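# Buckle a strap around a rolled mat

## Task

Wrap the strap around the rolled-up mat and fasten its buckle so it stays closed with the robot let go.

## Robot and tools

ROBOT. Two arms, left_arm and right_arm, each with six joints and a parallel gripper. Joint order in every row and every per-arm list: shoulder pan, shoulder lift, elbow, wrist 1, wrist 2, wrist 3. Stated joint ranges in rad: elbow -3.142 to 3.142, all the others -6.283 to 6.283; the true end may differ by up to 0.010 rad, and a target beyond it is clipped (the result may say "joint sent to its limit").

FRAME. Hand positions, orientations and velocities are reported in the scene frame: origin at table-top height midway between the nominal arm bases, +z up, +x out over the table, left_arm toward +y. Calibrated bases: left_arm (+0.035, +0.444, +0.013) m, quat_wxyz (+1.000, 0, 0, -0.026); right_arm (-0.033, -0.388, +0.013) m, quat_wxyz (+1.000, 0, 0, -0.028). Printed hand poses may be off by a few cm. end_effector_position is the point between the pads; fingertips extend 17.5 mm further along gripper +z; fingers close along gripper x. A block protrudes about 10 cm toward gripper -y.

ROW FORMAT (shared by execute_actions and move). One row is 18 numbers covering both arms, always: left_arm joint 1-6 absolute target angles in rad, then left gripper position, force_limit, speed; then the same nine for right_arm. The three gripper numbers lie in [-1, 1]. position: +1 fully open (50 mm gap), about -0.65 pads meet, -1 means close until blocked (the grip command). force_limit: roughly 20 N at -1, 102 N at 0, 185 N at +1 per pad. speed: pad gap rate 20 mm/s at -1, 85 at 0, 150 at +1. To leave a gripper unchanged, repeat exactly the three numbers last sent; a 0 is a real command. New force_limit or speed only applies after a position change of at least 0.01.

execute_actions(actions, cameras). actions: list of actions; each action is up to 15 rows, one per 1/30 s step; short tables hold their last row. Empty list returns state plus all camera images. Joint targets are absolute; each step a target stays within 0.651 rad of the measured angle, and gripper speed is capped at 4 m/s. To hold a joint, resend its "Joint targets" value.

move(target, speed, blend, stop_force, zero, blocking, cameras). target: one 18-number row or a list of up to 15 rows (absolute joint angles). All joints interpolate together, so the hand traces a curve; no collision avoidance. speed: rad/s for the joint with farthest to travel, 0.01 to 3.14, default 0.5, one value or one per target. blend: rad of corner rounding per waypoint, default 0 (stop at each). stop_force: 3 to 120 N; the arm's path ends when the wrist sensor feels that much extra push against its motion; use with a low speed for touching; keep gripper numbers identical across listed targets; omit it when lifting away from something you press on. zero (default true) re-zeroes before the move. blocking=false returns after about 0.5 s while motion continues; not allowed with stop_force. The result adds a "move:" line: done, off_target, moving, held, fault, maybe limits=held. done/off_target do not tell you about contact.

wait(seconds 0 to 10): arms hold last commands; a running move continues. stop(): brakes the running move; fingers keep going. zoom_image(camera, region [x0,y0,x1,y1] pixels, at most 504x504) on cameras cam_high, cam_low, cam_front, cam_over, cam_left_wrist, cam_right_wrist (all 896x504). zero_wrist_force(arm): tares that arm's sensor. finished_scene(scene): the current scene's number; irreversible, so call it only once the buckle holds without the robot.

RESULT LINES. Joint positions / velocities / targets per arm (rad, rad/s); "within noise" means still. Tool commands shows current gripper commands. object_status: 0 moving, 1 blocked while opening, 2 blocked while closing (a grip), 3 reached position or pads met (usually nothing held). Opening in mm ≈ (250 - position_measured) × 0.202. Wrist force/torque are in the hand's own axes; a third line gives the peak since last shown. "joint command not followed" means the inter-arm clearance check altered commands. Joint torques include gravity; positive is toward larger angle.

AVOID. Contact torque at limits (135 N m for the three large joints, 25.2 N m for wrists) or roughly 150 N external force triggers a 10 s stop of that arm. Arms are stiff: aiming even slightly into a firm surface can fault. Never strike the table or heavy items hard, never squeeze one gripper on the other's fingers, and avoid arm-to-arm pressing. Do not drop the strap or mat or let anything leave the table. Don't release parts that are moving. Long stretched holds heat motors (MOTOR HOT at 70 °C, brake stop at 85 °C). Commands lag about 0.09 to 0.22 s and fast moves may overshoot; loose items may get nudged occasionally.

Each tool is called after ">>>" as name(argument=value, ...), one argument or row to a line, values as JSON.

## Session

>>> execute_actions(
  actions=[],
)

Scene clock: 0.00 s.
left_arm: end_effector_position=(+0.8428, +0.2902, +0.1138) position_measured=3 object_status=3 end_effector_quat_wxyz=(+0.025, +0.985, +0.112, +0.126) | right_arm: end_effector_position=(+0.5677, -0.4365, +0.3374) position_measured=3 object_status=3 end_effector_quat_wxyz=(+0.049, +0.980, -0.079, +0.176)
Joint positions: left_arm=[-0.322 -0.834 1.227 -2.21 -1.497 0.98] | right_arm=[3.428 -1.6 -1.673 -1.127 1.371 1.929]
Joint velocities: within noise
Joint torques (N m): no reading
Motor temperatures (°C): left_arm=[29 37 36 34 39 35] | right_arm=[44 40 26 30 49 43]
Wrist force (N): no reading
Wrist torque (N m): no reading
Wrist force, peak (N): no reading
Joint targets: left_arm=[-0.322 -0.834 1.227 -2.210 -1.497 0.980] | right_arm=[3.428 -1.600 -1.673 -1.127 1.371 1.929]
Tool commands: left_gripper/position=+1.0 left_gripper/force_limit=+1.0 left_gripper/speed=+1.0 right_gripper/position=+1.0 right_gripper/force_limit=+1.0 right_gripper/speed=+1.0

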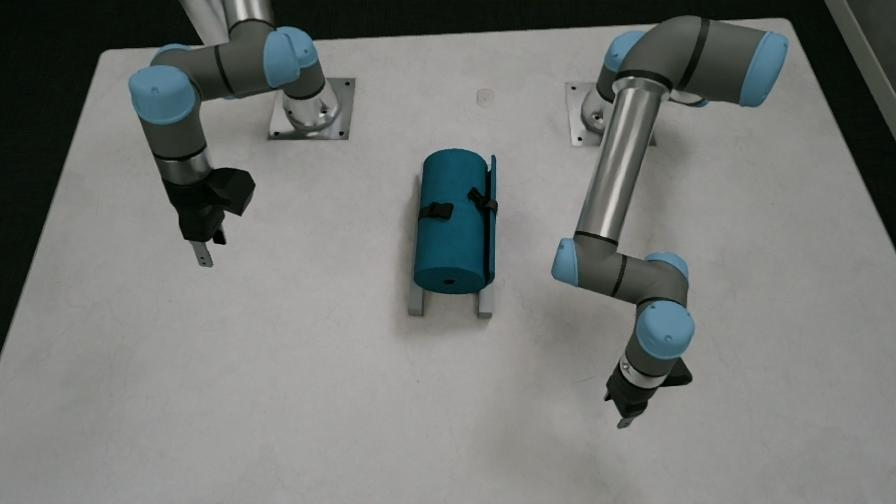

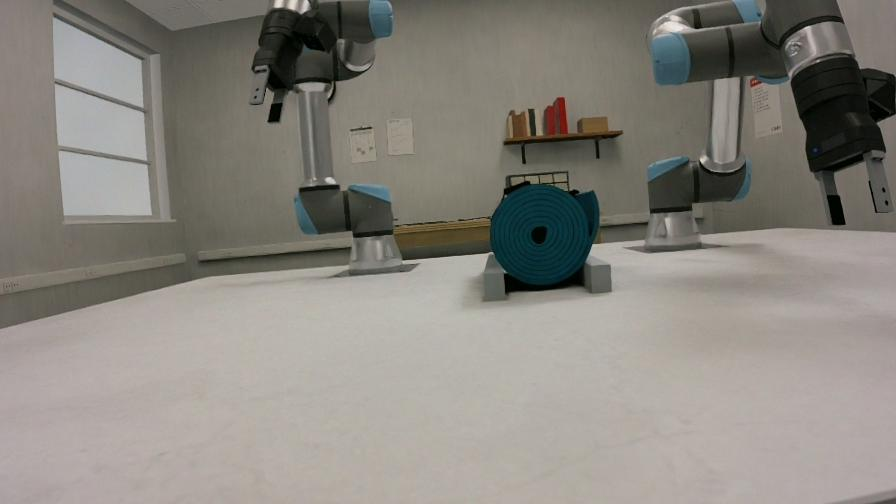

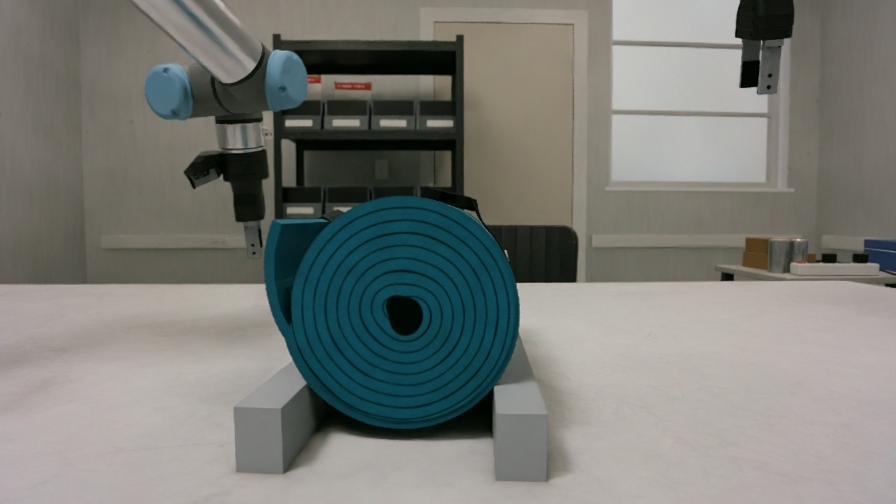

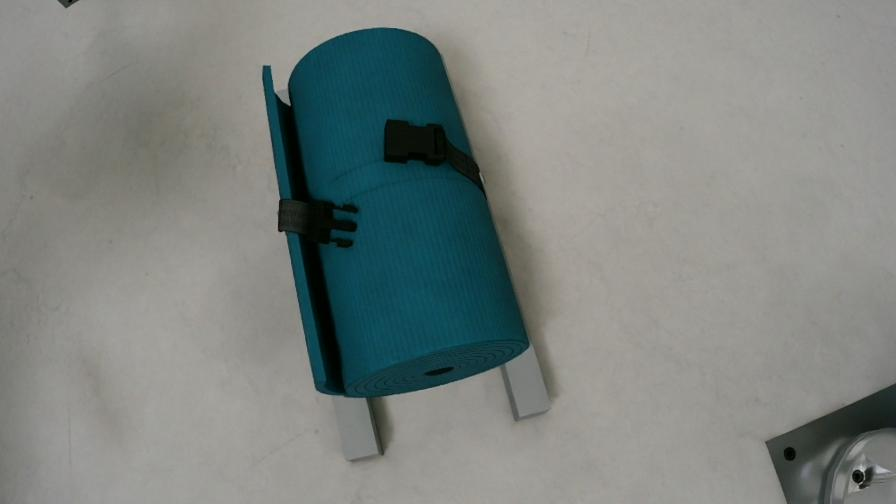

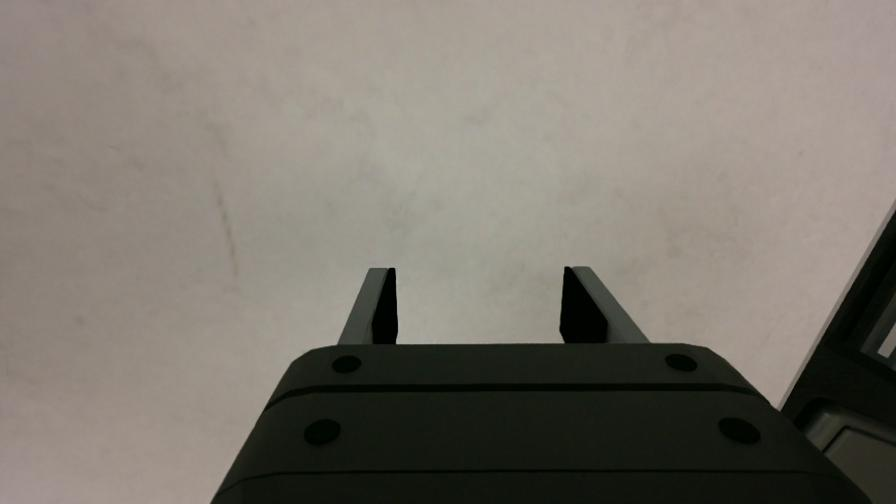

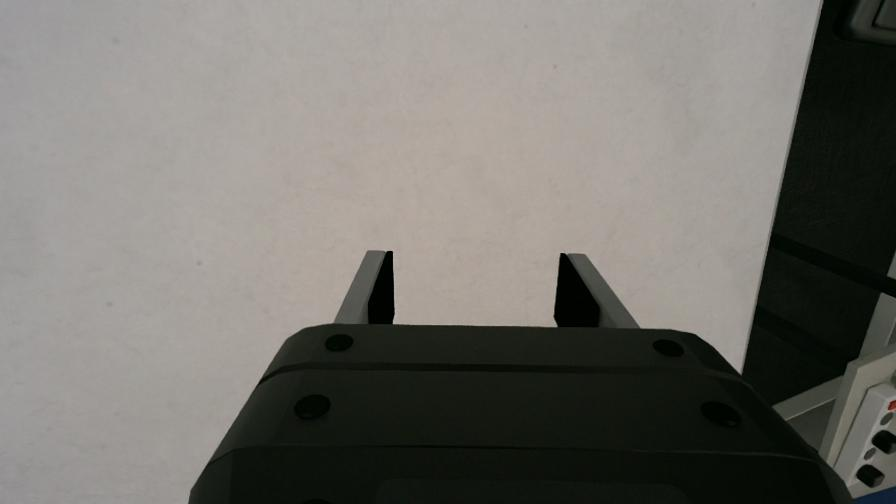

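>>> zoom_image(
  camera="cam_over",
  region=[240, 80, 520, 280],
)

>>> zoom_image(
  camera="cam_high",
  region=[390, 130, 530, 330],
)

>>> zoom_image(
  camera="cam_front",
  region=[200, 160, 580, 490],
)

>>> zoom_image(
  camera="cam_low",
  region=[460, 160, 640, 320],
)

Scaled by 1.800.

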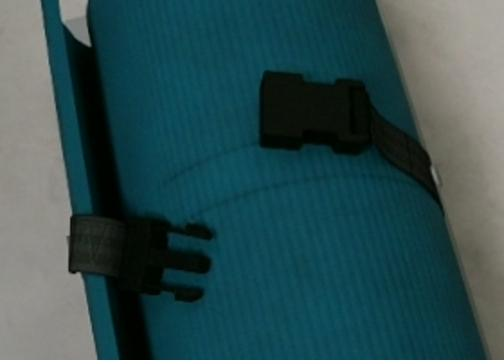

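Scaled by 2.520.

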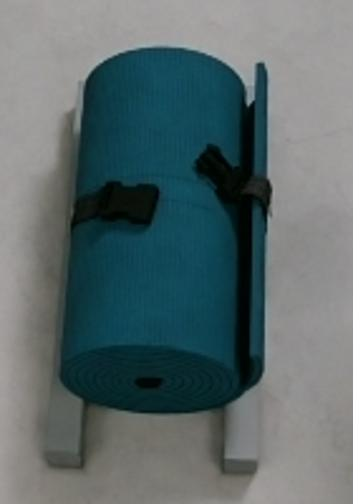

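Scaled by 1.326.

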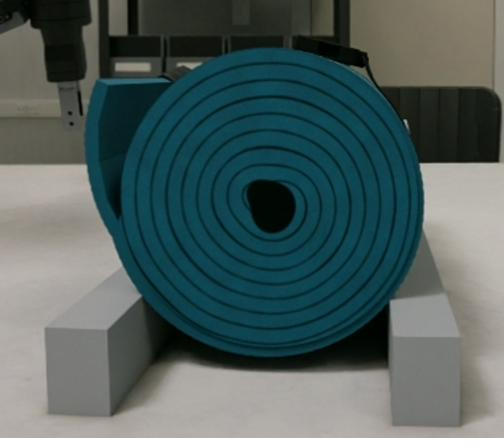

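Scaled by 2.800.

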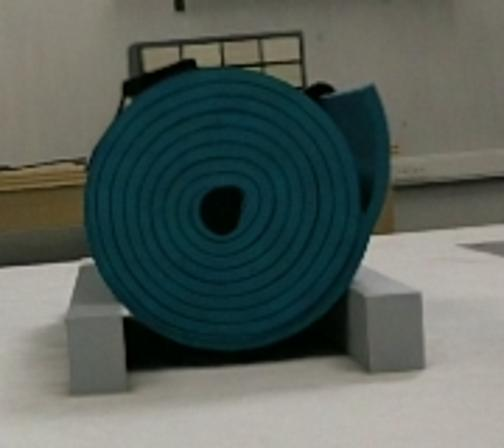

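>>> move(
  target=[-0.6705,-1.5552,1.844,-2.2242,-1.9553,0.7767,1,-0.5,0,3.761,-1.7806,-1.609,-1.0237,2.0072,-0.9404,1,-0.5,0],
  speed=0.9,
  cameras=["all"],
)

Scene clock: 98.40 s.
left_arm: end_effector_position=(+0.4802, +0.0995, +0.2996) position_measured=3 object_status=3 end_effector_quat_wxyz=(+0.259, +0.966, +0.000, +0.000) | right_arm: end_effector_position=(+0.5149, -0.0700, +0.2996) position_measured=3 object_status=3 end_effector_quat_wxyz=(+0.000, +0.001, +0.966, +0.259)
Joint positions: left_arm=[-0.671 -1.555 1.844 -2.224 -1.955 0.777] | right_arm=[3.761 -1.781 -1.609 -1.024 2.007 -0.94]
Joint torques (N m): left_arm=[9.6 -21.98 -31.56 -5.43 0.87 2.25] | right_arm=[-6.94 44.2 23.32 2.16 -1.87 -0.87]
Wrist force (N): left_arm=[-0.4 -1.0 0.9] | right_arm=[-0.7 0.4 0.1]
Wrist torque (N m): left_arm=[-0.11 0.11 -0.06] | right_arm=[0.08 0.09 -0.16]
Wrist force, peak (N): left_arm=[-1.4 -1.0 0.6] | right_arm=[-0.4 1.2 0.6]
Joint targets: left_arm=[-0.670 -1.555 1.844 -2.224 -1.955 0.777] | right_arm=[3.761 -1.781 -1.609 -1.024 2.007 -0.940]
move: done

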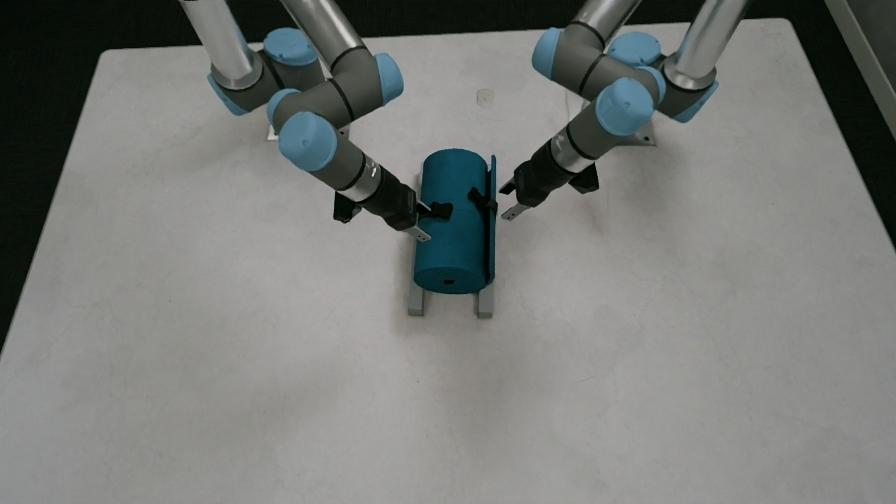

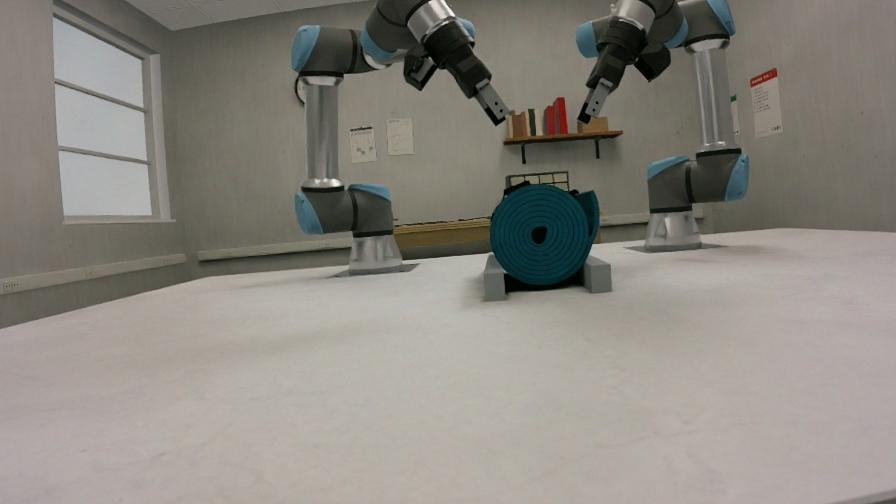

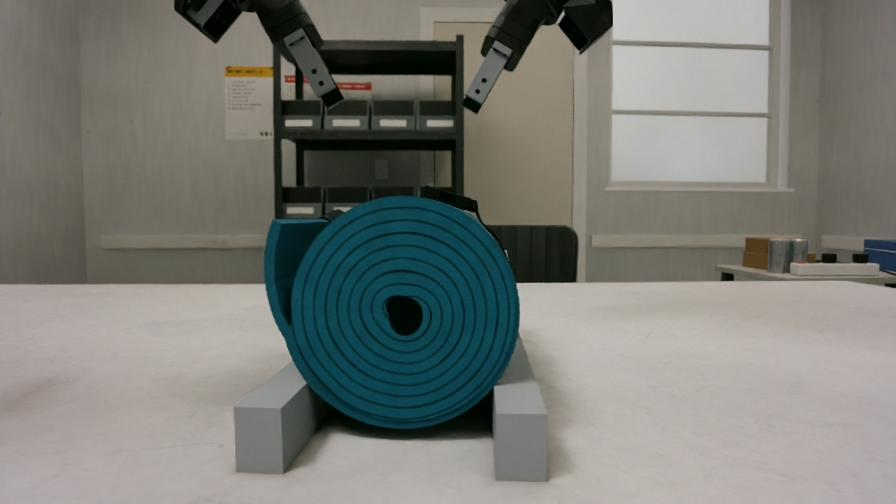

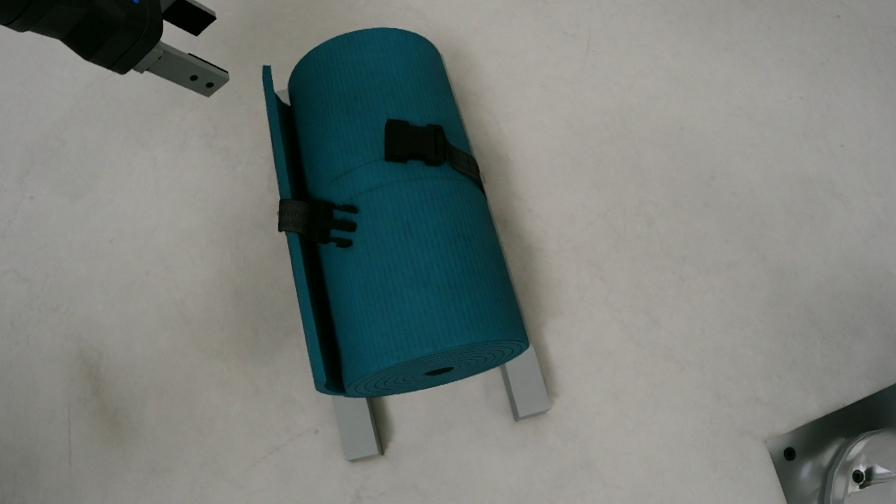

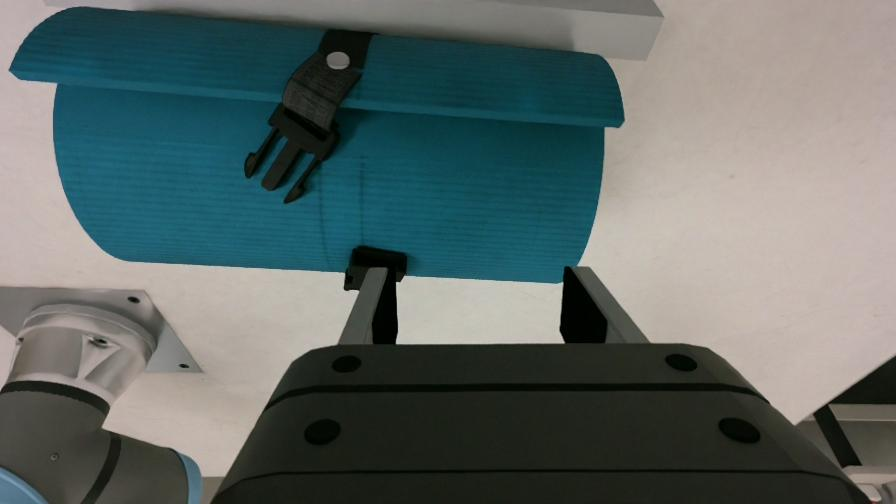

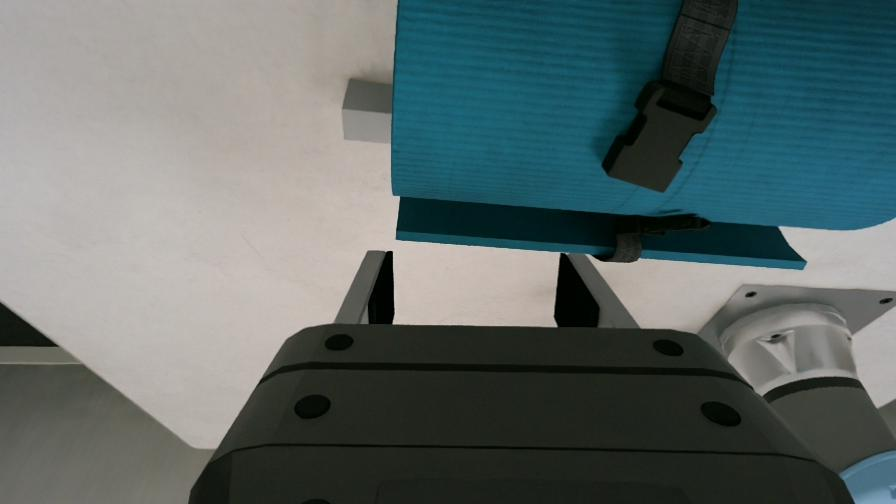

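>>> move(
  target=[-0.7187,-1.4560,1.8750,-2.0812,-2.0873,1.3872,1,-0.5,0,3.987,-1.5530,-2.0870,-0.6119,1.8293,-0.4756,1,-0.5,0],
  speed=0.5,
  cameras=["all"],
)

Scene clock: 176.97 s.
left_arm: end_effector_position=(+0.4169, +0.0805, +0.2225) position_measured=3 object_status=3 end_effector_quat_wxyz=(+0.247, +0.921, -0.290, -0.078) | right_arm: end_effector_position=(+0.3931, -0.0536, +0.2326) position_measured=3 object_status=3 end_effector_quat_wxyz=(+0.032, +0.118, +0.959, +0.257)
Joint positions: left_arm=[-0.719 -1.456 1.875 -2.081 -2.087 1.387] | right_arm=[3.987 -1.553 -2.087 -0.612 1.829 -0.476]
Joint torques (N m): left_arm=[10.62 -39.94 -30.78 -5.58 0.27 1.39] | right_arm=[-2.06 14.32 17.6 5 3.01 1.15]
Wrist force (N): left_arm=[-0.1 -1.2 0.8] | right_arm=[-0.6 0.3 0.2]
Wrist torque (N m): left_arm=[-0.16 0.06 -0.05] | right_arm=[0.00 0.11 -0.11]
Wrist force, peak (N): left_arm=[-0.4 -1.1 2.0] | right_arm=[-2.2 -0.1 -0.9]
Joint targets: left_arm=[-0.719 -1.456 1.875 -2.081 -2.087 1.387] | right_arm=[3.987 -1.553 -2.087 -0.612 1.829 -0.476]
move: done

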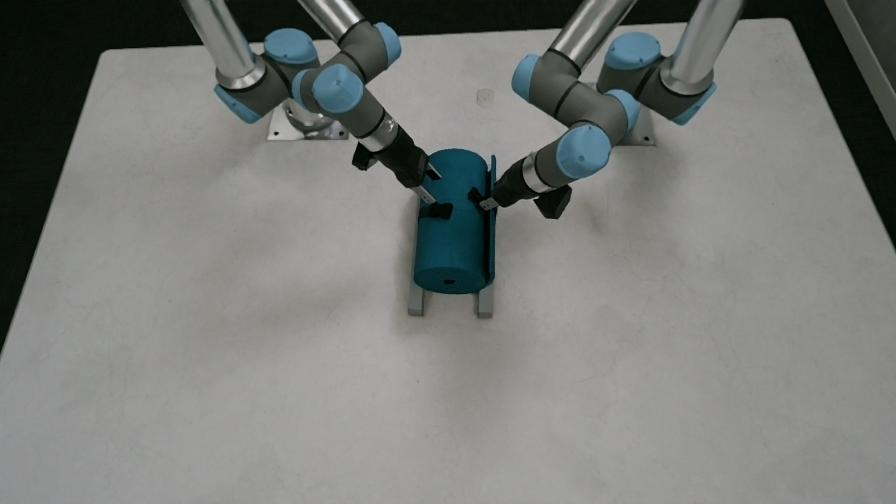

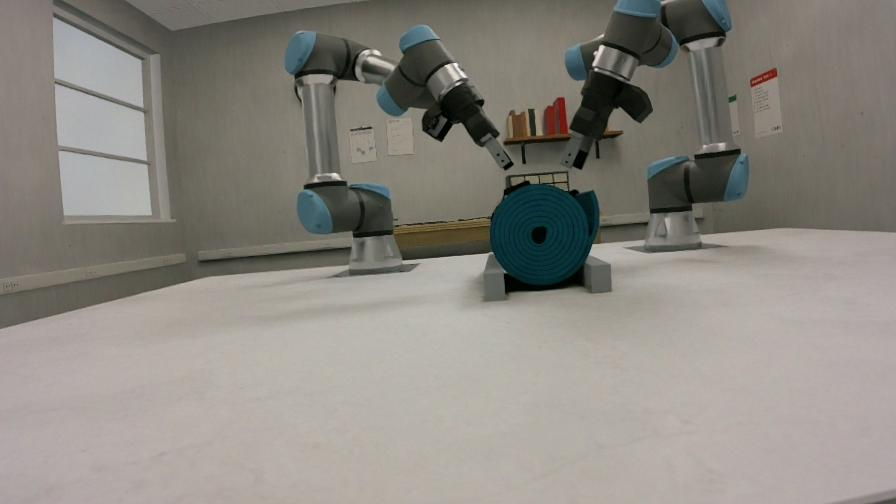

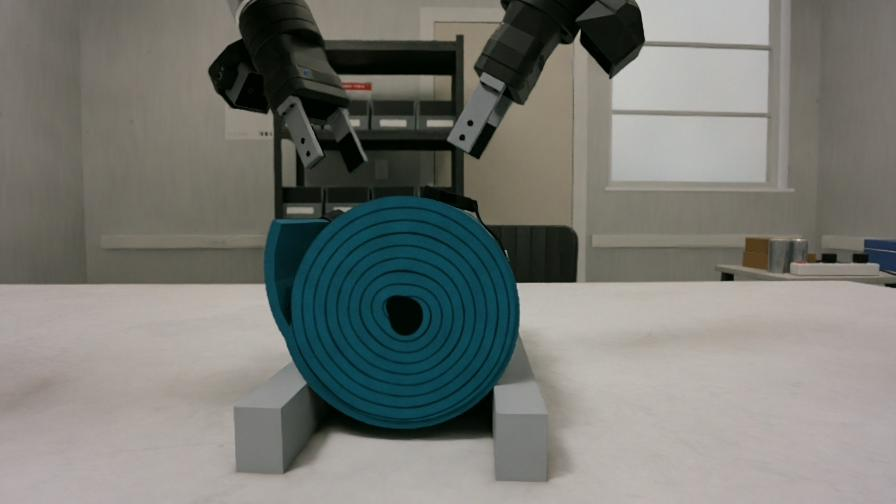

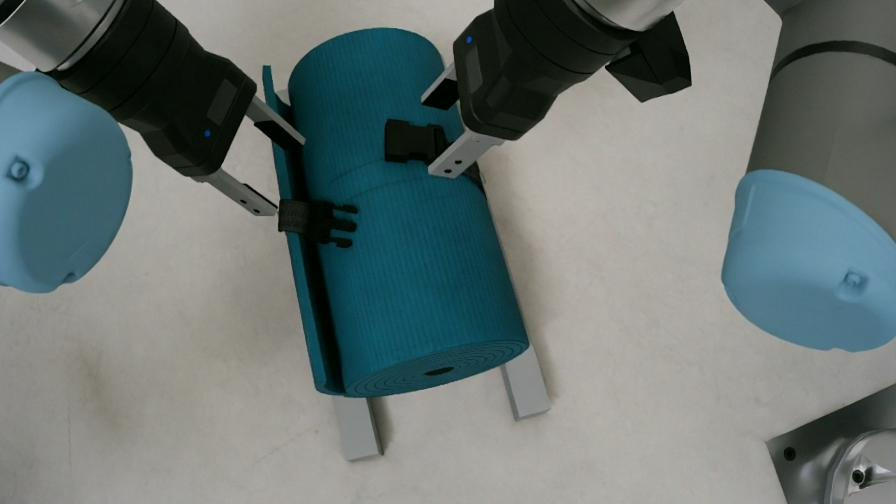

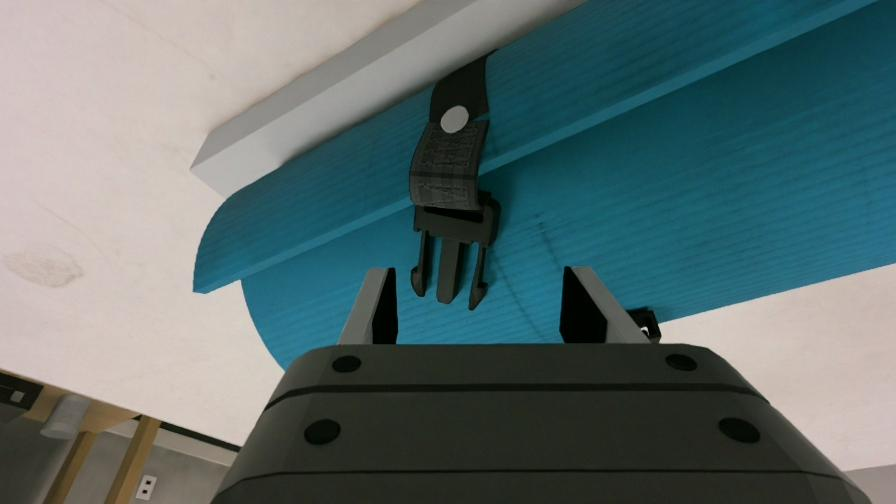

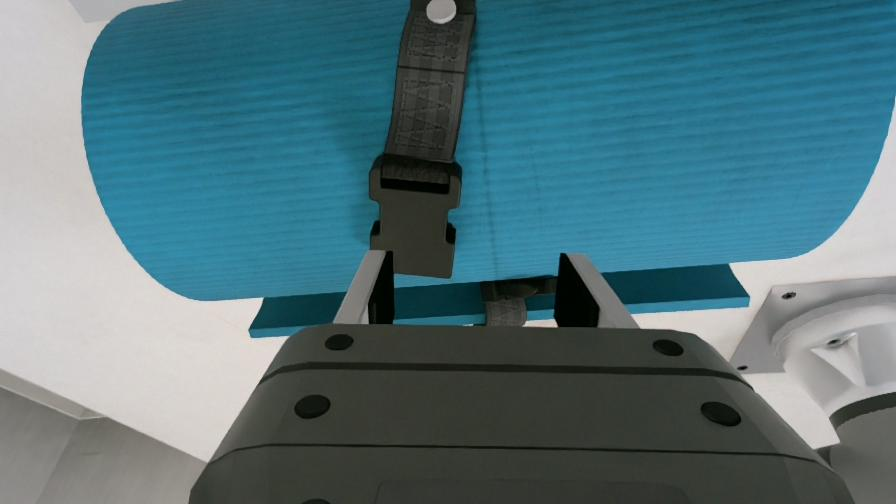

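>>> move(
  target=[-0.7856,-1.4177,1.9690,-2.2510,-2.0798,1.3109,1,-0.5,0,3.9567,-1.7074,-2.0699,-0.4955,1.8655,-0.5535,1,-0.5,0],
  speed=0.3,
  cameras=["cam_left_wrist","cam_right_wrist","cam_front","cam_over"],
)

Scene clock: 203.00 s.
left_arm: end_effector_position=(+0.3931, +0.0569, +0.1782) position_measured=3 object_status=3 end_effector_quat_wxyz=(+0.247, +0.921, -0.291, -0.078) | right_arm: end_effector_position=(+0.4174, -0.0393, +0.1864) position_measured=3 object_status=3 end_effector_quat_wxyz=(+0.024, +0.096, +0.961, +0.258)
Joint positions: left_arm=[-0.786 -1.418 1.969 -2.251 -2.08 1.311] | right_arm=[3.959 -1.694 -2.071 -0.507 1.865 -0.546]
Joint torques (N m): left_arm=[8.1 -40.57 -24.4 -2.82 -2.52 2.19] | right_arm=[-0.77 25.4 20.84 3.92 0.55 0.03]
Wrist force (N): left_arm=[-0.4 -0.8 1.0] | right_arm=[-0.6 0.1 -6.1]
Wrist torque (N m): left_arm=[-0.09 0.10 -0.14] | right_arm=[0.03 0.30 -0.19]
Wrist force, peak (N): left_arm=[-0.6 -0.9 2.3] | right_arm=[39.7 -14.3 -129.5]
Joint targets: left_arm=[-0.786 -1.418 1.969 -2.251 -2.080 1.311] | right_arm=[3.959 -1.694 -2.071 -0.507 1.865 -0.546]
Tool commands: left_gripper/position=+1.0 left_gripper/force_limit=-0.5 left_gripper/speed=+0.0 right_gripper/position=+1.0 right_gripper/force_limit=+1.0 right_gripper/speed=+1.0
FORCE FAULT: contact force on the right arm reached its limit, and that arm stopped. The contact can be on any part of that arm, not only on its tool. That arm's remaining commands of this call were not run. That arm is still stopped at the end of this call. That arm stays stopped for about 10 more seconds. Until then a move that you send moves the other arm only, and its call returns only when the move has ended. Once the stop has ended, the next robot result says so. If the stop ends while you think or write, that arm runs what you send next. While its stop runs, that arm takes no new command, but its gripper still runs the gripper command that each later call begins with. Until it ends, the stop uses up actions while you think or wait. An arm that is not stopped still takes commands.
move: fault (right_arm); right_arm: the shoulder lift is farthest, 0.013 rad from its target
Images, in order (width x height): cam_front 896x504, cam_over 896x504, cam_left_wrist 896x504, cam_right_wrist 896x504.

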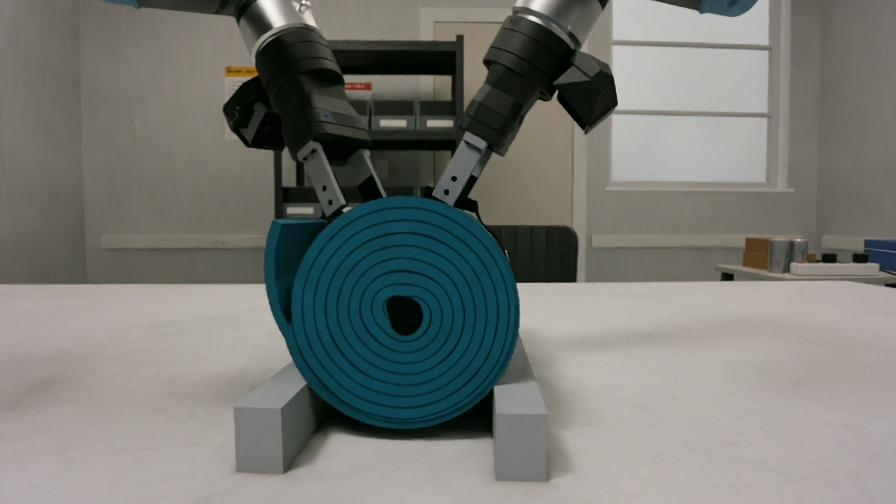

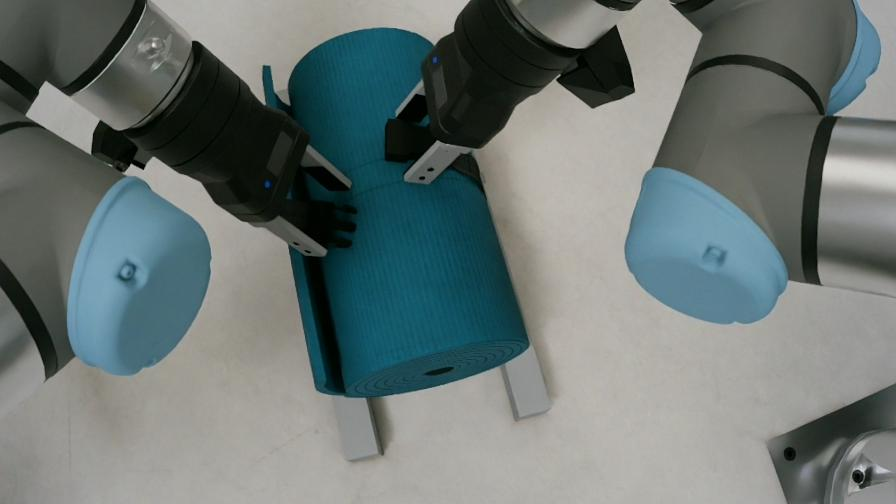

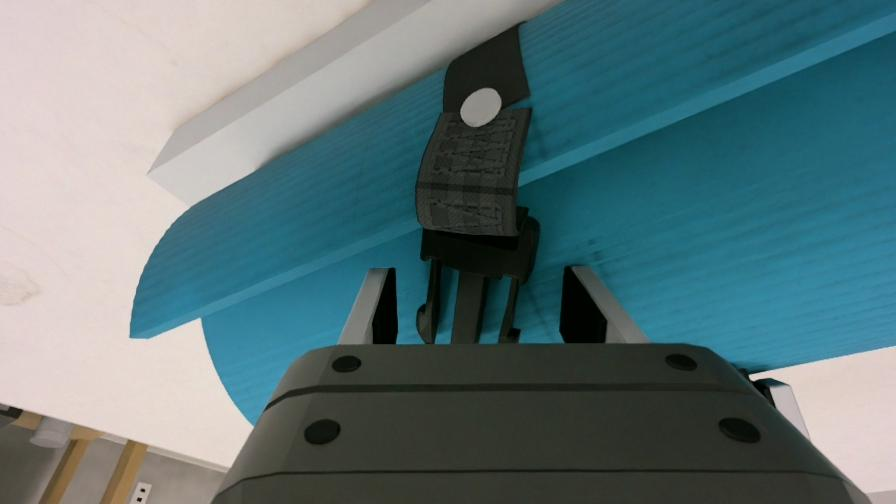

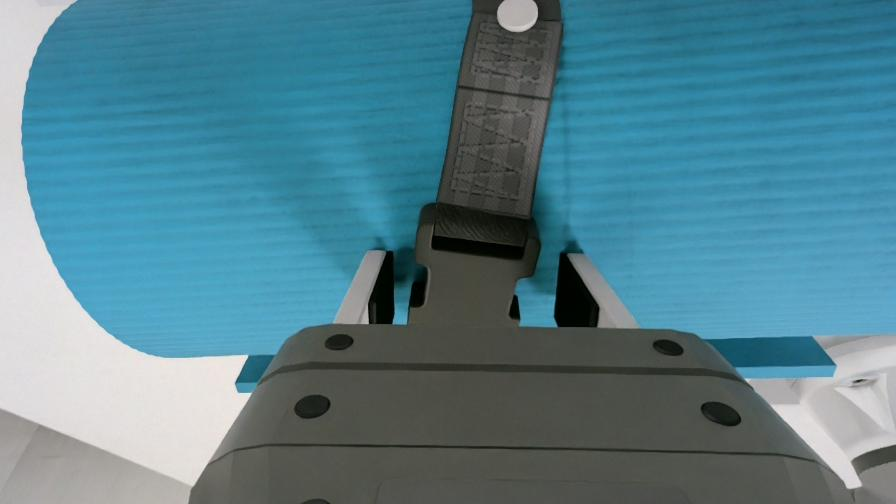

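>>> move(
  target=[-0.786,-1.418,1.969,-2.251,-2.080,1.311,1,-0.5,0,3.9462,-1.6815,-2.0880,-0.5062,1.8700,-0.5636,1,-0.5,0],
  speed=0.1,
)

>>> move(
  target=[-0.7966,-1.3970,1.9882,-2.2970,-2.0784,1.2984,1,-0.5,0,3.9462,-1.6815,-2.0880,-0.5062,1.8700,-0.5636,1,-0.5,0],
  speed=0.03,
  stop_force=6,
  cameras=["cam_left_wrist","cam_right_wrist","cam_front","cam_over"],
)

Scene clock: 224.73 s.
left_arm: end_effector_position=(+0.3929, +0.0567, +0.1784) position_measured=3 object_status=3 end_effector_quat_wxyz=(+0.247, +0.921, -0.291, -0.078) | right_arm: end_effector_position=(+0.4154, -0.0491, +0.1850) position_measured=3 object_status=3 end_effector_quat_wxyz=(+0.025, +0.093, +0.961, +0.258)
Joint positions: left_arm=[-0.786 -1.418 1.969 -2.251 -2.08 1.311] | right_arm=[3.946 -1.681 -2.088 -0.506 1.87 -0.564]
Joint torques (N m): left_arm=[-6.67 -39.7 -19.28 -5.37 -2.6 2.33] | right_arm=[5.02 18.37 27.46 5.03 2.14 0.99]
Wrist force (N): left_arm=[-0.4 -1.0 0.9] | right_arm=[-1.8 2.2 0.1]
Wrist torque (N m): left_arm=[-0.11 0.11 -0.14] | right_arm=[0.32 0.28 -0.11]
Wrist force, peak (N): left_arm=[-0.2 -1.2 1.2] | right_arm=[-1.8 2.6 -6.5]
Joint targets: left_arm=[-0.786 -1.418 1.969 -2.251 -2.080 1.311] | right_arm=[3.946 -1.681 -2.088 -0.506 1.870 -0.564]
FORCE FAULT, CONTINUED: the right arm's stop, for the force fault that an earlier result reported, is over. The rest of the stop counts as 19 of the actions that you can send in this scene. The stop ended before this call began, so that arm ran this call's commands. During its stop the right arm's controller moved it back a little.
move: done

Scene clock: 225.97 s.
left_arm: end_effector_position=(+0.3926, +0.0561, +0.1767) position_measured=3 object_status=3 end_effector_quat_wxyz=(+0.247, +0.921, -0.291, -0.078) | right_arm: end_effector_position=(+0.4154, -0.0490, +0.1850) position_measured=3 object_status=3 end_effector_quat_wxyz=(+0.025, +0.093, +0.961, +0.258)
Joint positions: left_arm=[-0.787 -1.415 1.971 -2.257 -2.08 1.31] | right_arm=[3.946 -1.682 -2.088 -0.506 1.87 -0.564]
Joint torques (N m): left_arm=[7.37 -36.32 -26.87 -0.08 -2.62 2.28] | right_arm=[6.18 15.98 29.85 3.81 -1.99 1.11]
Wrist force (N): left_arm=[-0.7 -0.2 -6.4] | right_arm=[-1.8 2.4 0.2]
Wrist torque (N m): left_arm=[-0.08 0.32 -0.06] | right_arm=[0.34 0.29 -0.11]
Wrist force, peak (N): left_arm=[-2.7 0.7 -12.4] | right_arm=[-2.0 2.4 0.2]
Joint targets: left_arm=[-0.787 -1.415 1.971 -2.257 -2.080 1.310] | right_arm=[3.946 -1.681 -2.088 -0.506 1.870 -0.564]
move: contact (left_arm); left_arm: the wrist 1 is farthest, 0.040 rad from its target
Images, in order (width x height): cam_front 896x504, cam_over 896x504, cam_left_wrist 896x504, cam_right_wrist 896x504.

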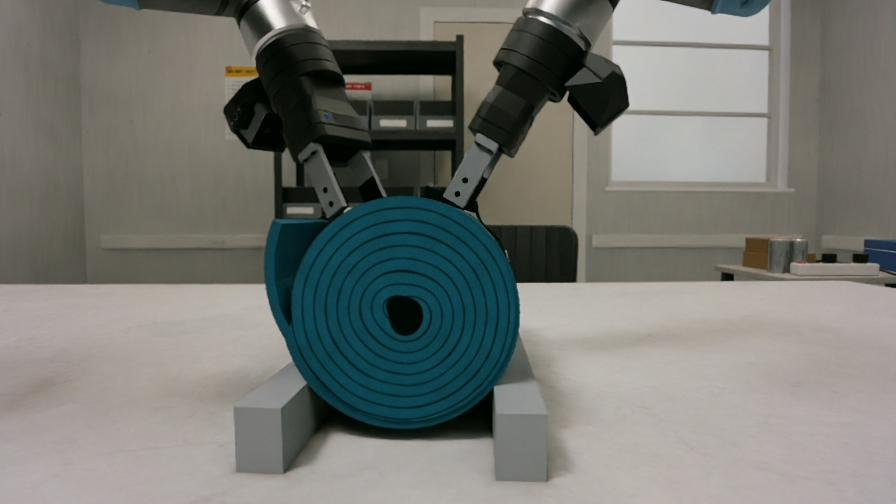

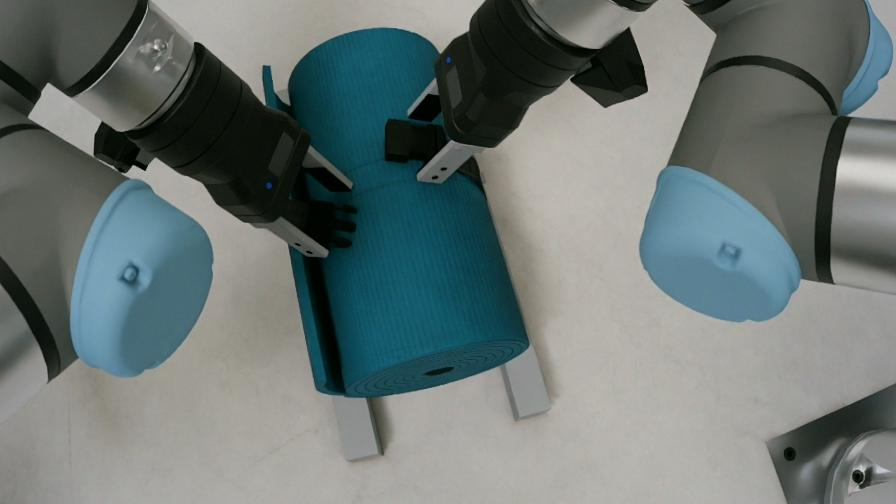

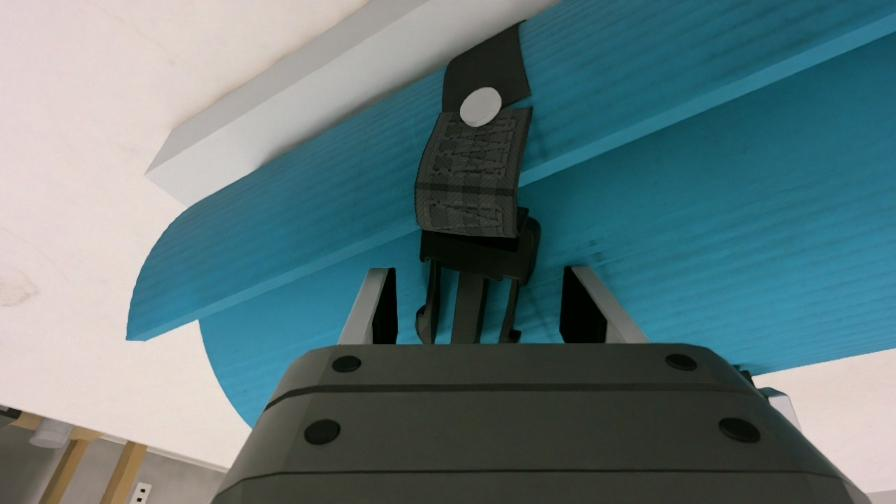

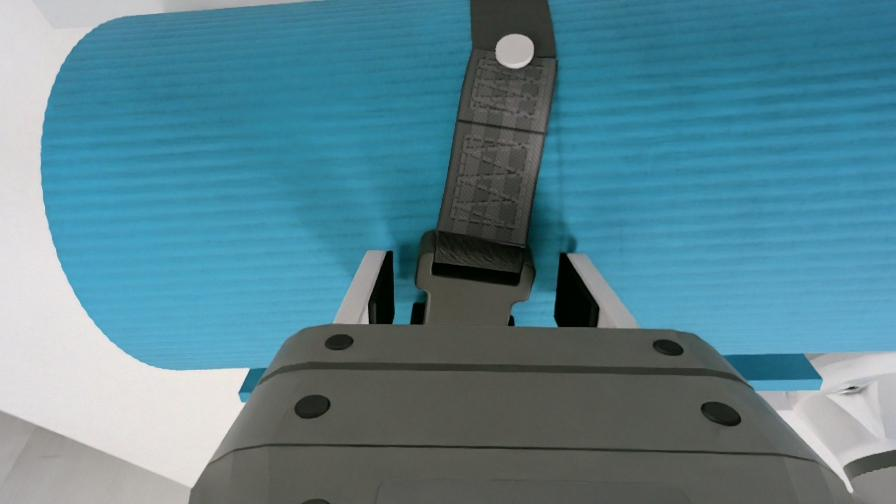

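>>> move(
  target=[-0.8066,-1.5026,2.2982,-2.9325,-2.0045,1.0766,0.8,-0.5,0,3.9462,-1.6815,-2.0880,-0.5062,1.8700,-0.5636,1,-0.5,0],
  speed=0.25,
  cameras=["cam_left_wrist"],
)

>>> move(
  target=[-0.8279,-1.4493,2.2966,-2.9923,-1.9929,1.0569,0.8,-0.5,0,3.9509,-1.6967,-2.0912,-0.4866,1.8681,-0.5590,1,-0.5,0],
  speed=0.03,
  stop_force=5,
  cameras=["cam_left_wrist","cam_right_wrist","cam_front","cam_over"],
)

Scene clock: 274.07 s.
left_arm: end_effector_position=(+0.3894, +0.0708, +0.1741) position_measured=32 object_status=3 end_effector_quat_wxyz=(+0.332, +0.911, -0.229, +0.083) | right_arm: end_effector_position=(+0.4154, -0.0490, +0.1850) position_measured=3 object_status=3 end_effector_quat_wxyz=(+0.025, +0.093, +0.961, +0.258)
Joint positions: left_arm=[-0.807 -1.503 2.298 -2.932 -2.004 1.077] | right_arm=[3.946 -1.682 -2.088 -0.506 1.87 -0.564]
Joint torques (N m): left_arm=[-0.74 -16.54 -24.31 -2.5 -2.37 2.38] | right_arm=[5.52 15.8 29.96 2.63 -2.12 0.87]
Wrist force (N): left_arm=[0.0 -1.5 0.7] | right_arm=[-1.7 2.1 0.4]
Wrist torque (N m): left_arm=[-0.25 0.08 -0.09] | right_arm=[0.31 0.28 -0.11]
Wrist force, peak (N): left_arm=[-17.0 17.5 -28.4] | right_arm=[-2.0 2.4 0.3]
Joint targets: left_arm=[-0.807 -1.503 2.298 -2.933 -2.005 1.077] | right_arm=[3.946 -1.681 -2.088 -0.506 1.870 -0.564]
move: done
Images, in order (width x height): cam_left_wrist 896x504.

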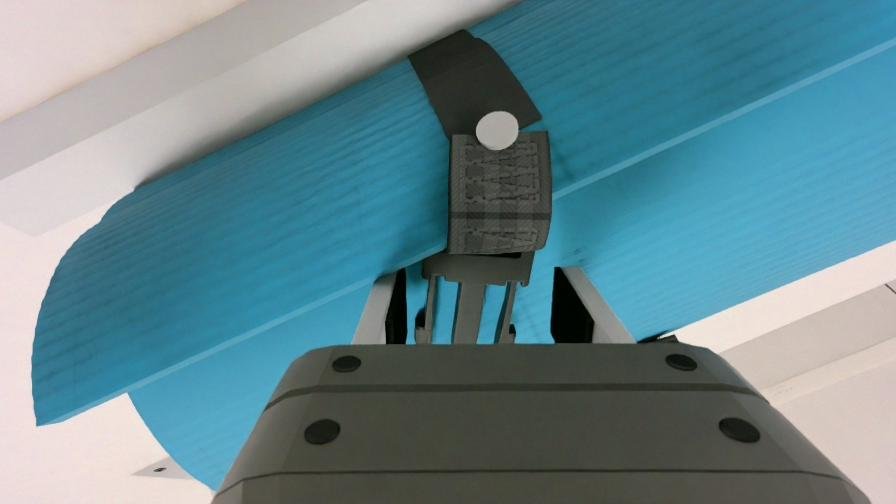

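Scene clock: 276.47 s.
left_arm: end_effector_position=(+0.3897, +0.0612, +0.1630) position_measured=32 object_status=3 end_effector_quat_wxyz=(+0.332, +0.911, -0.229, +0.083) | right_arm: end_effector_position=(+0.4156, -0.0478, +0.1828) position_measured=3 object_status=3 end_effector_quat_wxyz=(+0.025, +0.093, +0.961, +0.258)
Joint positions: left_arm=[-0.822 -1.464 2.297 -2.976 -1.996 1.062] | right_arm=[3.948 -1.687 -2.089 -0.499 1.869 -0.562]
Joint torques (N m): left_arm=[8.7 -33.06 -14.04 -1.11 -2.28 2.5] | right_arm=[-6.1 33.05 26.31 2.87 1.54 -0.83]
Wrist force (N): left_arm=[-0.8 -2.0 -4.4] | right_arm=[-1.7 1.8 -5.5]
Wrist torque (N m): left_arm=[-0.30 -0.06 -0.04] | right_arm=[0.38 0.43 -0.20]
Wrist force, peak (N): left_arm=[-1.7 -1.5 -11.4] | right_arm=[-1.8 2.5 -7.3]
Joint targets: left_arm=[-0.822 -1.464 2.297 -2.976 -1.996 1.062] | right_arm=[3.948 -1.687 -2.089 -0.499 1.869 -0.562]
move: contact (left_arm, right_arm); left_arm: the wrist 1 is farthest, 0.016 rad from its target; right_arm: the wrist 1 is farthest, 0.013 rad from its target
Images, in order (width x height): cam_front 896x504, cam_over 896x504, cam_left_wrist 896x504, cam_right_wrist 896x504.

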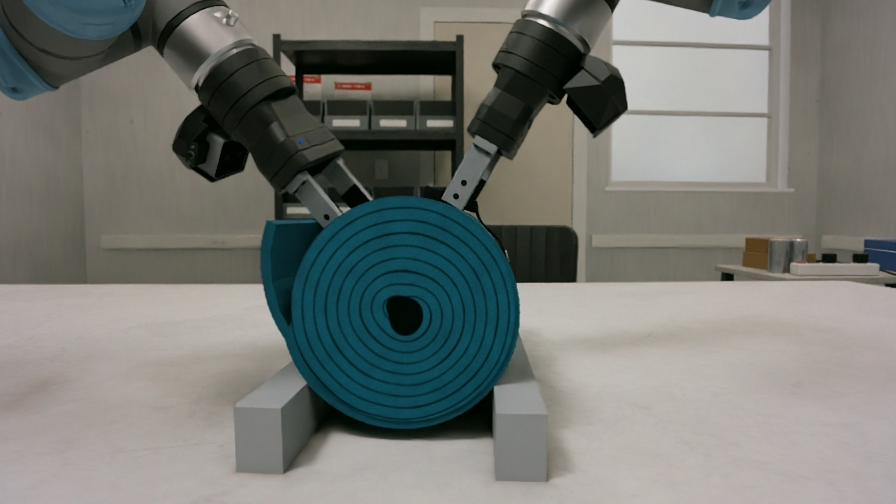

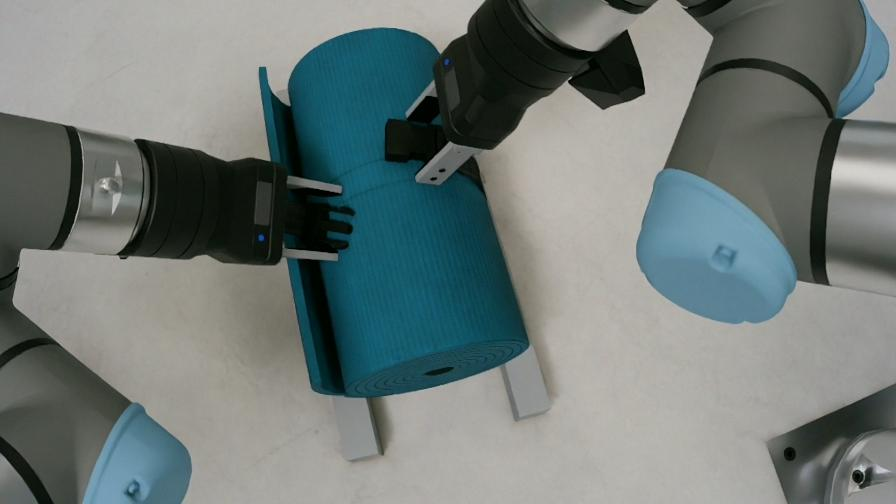

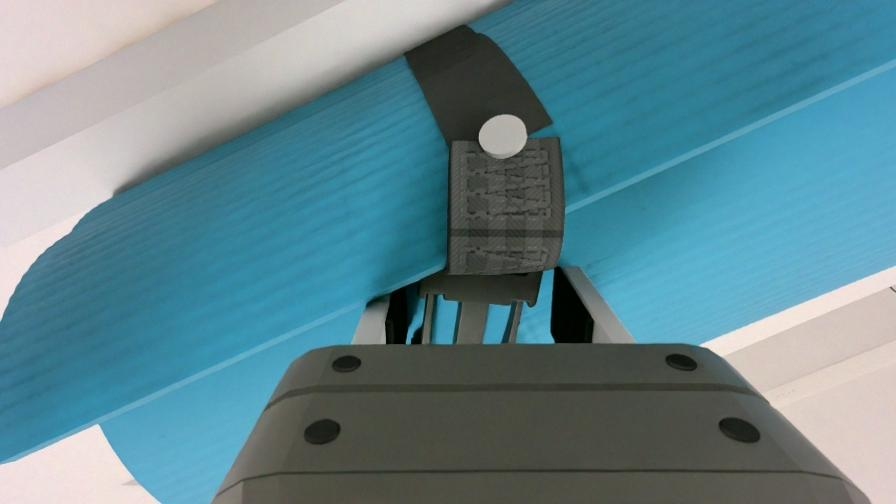

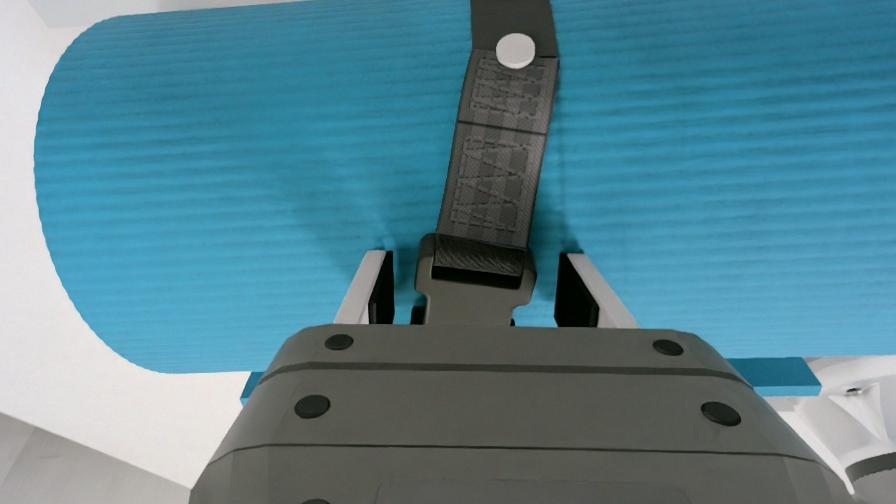

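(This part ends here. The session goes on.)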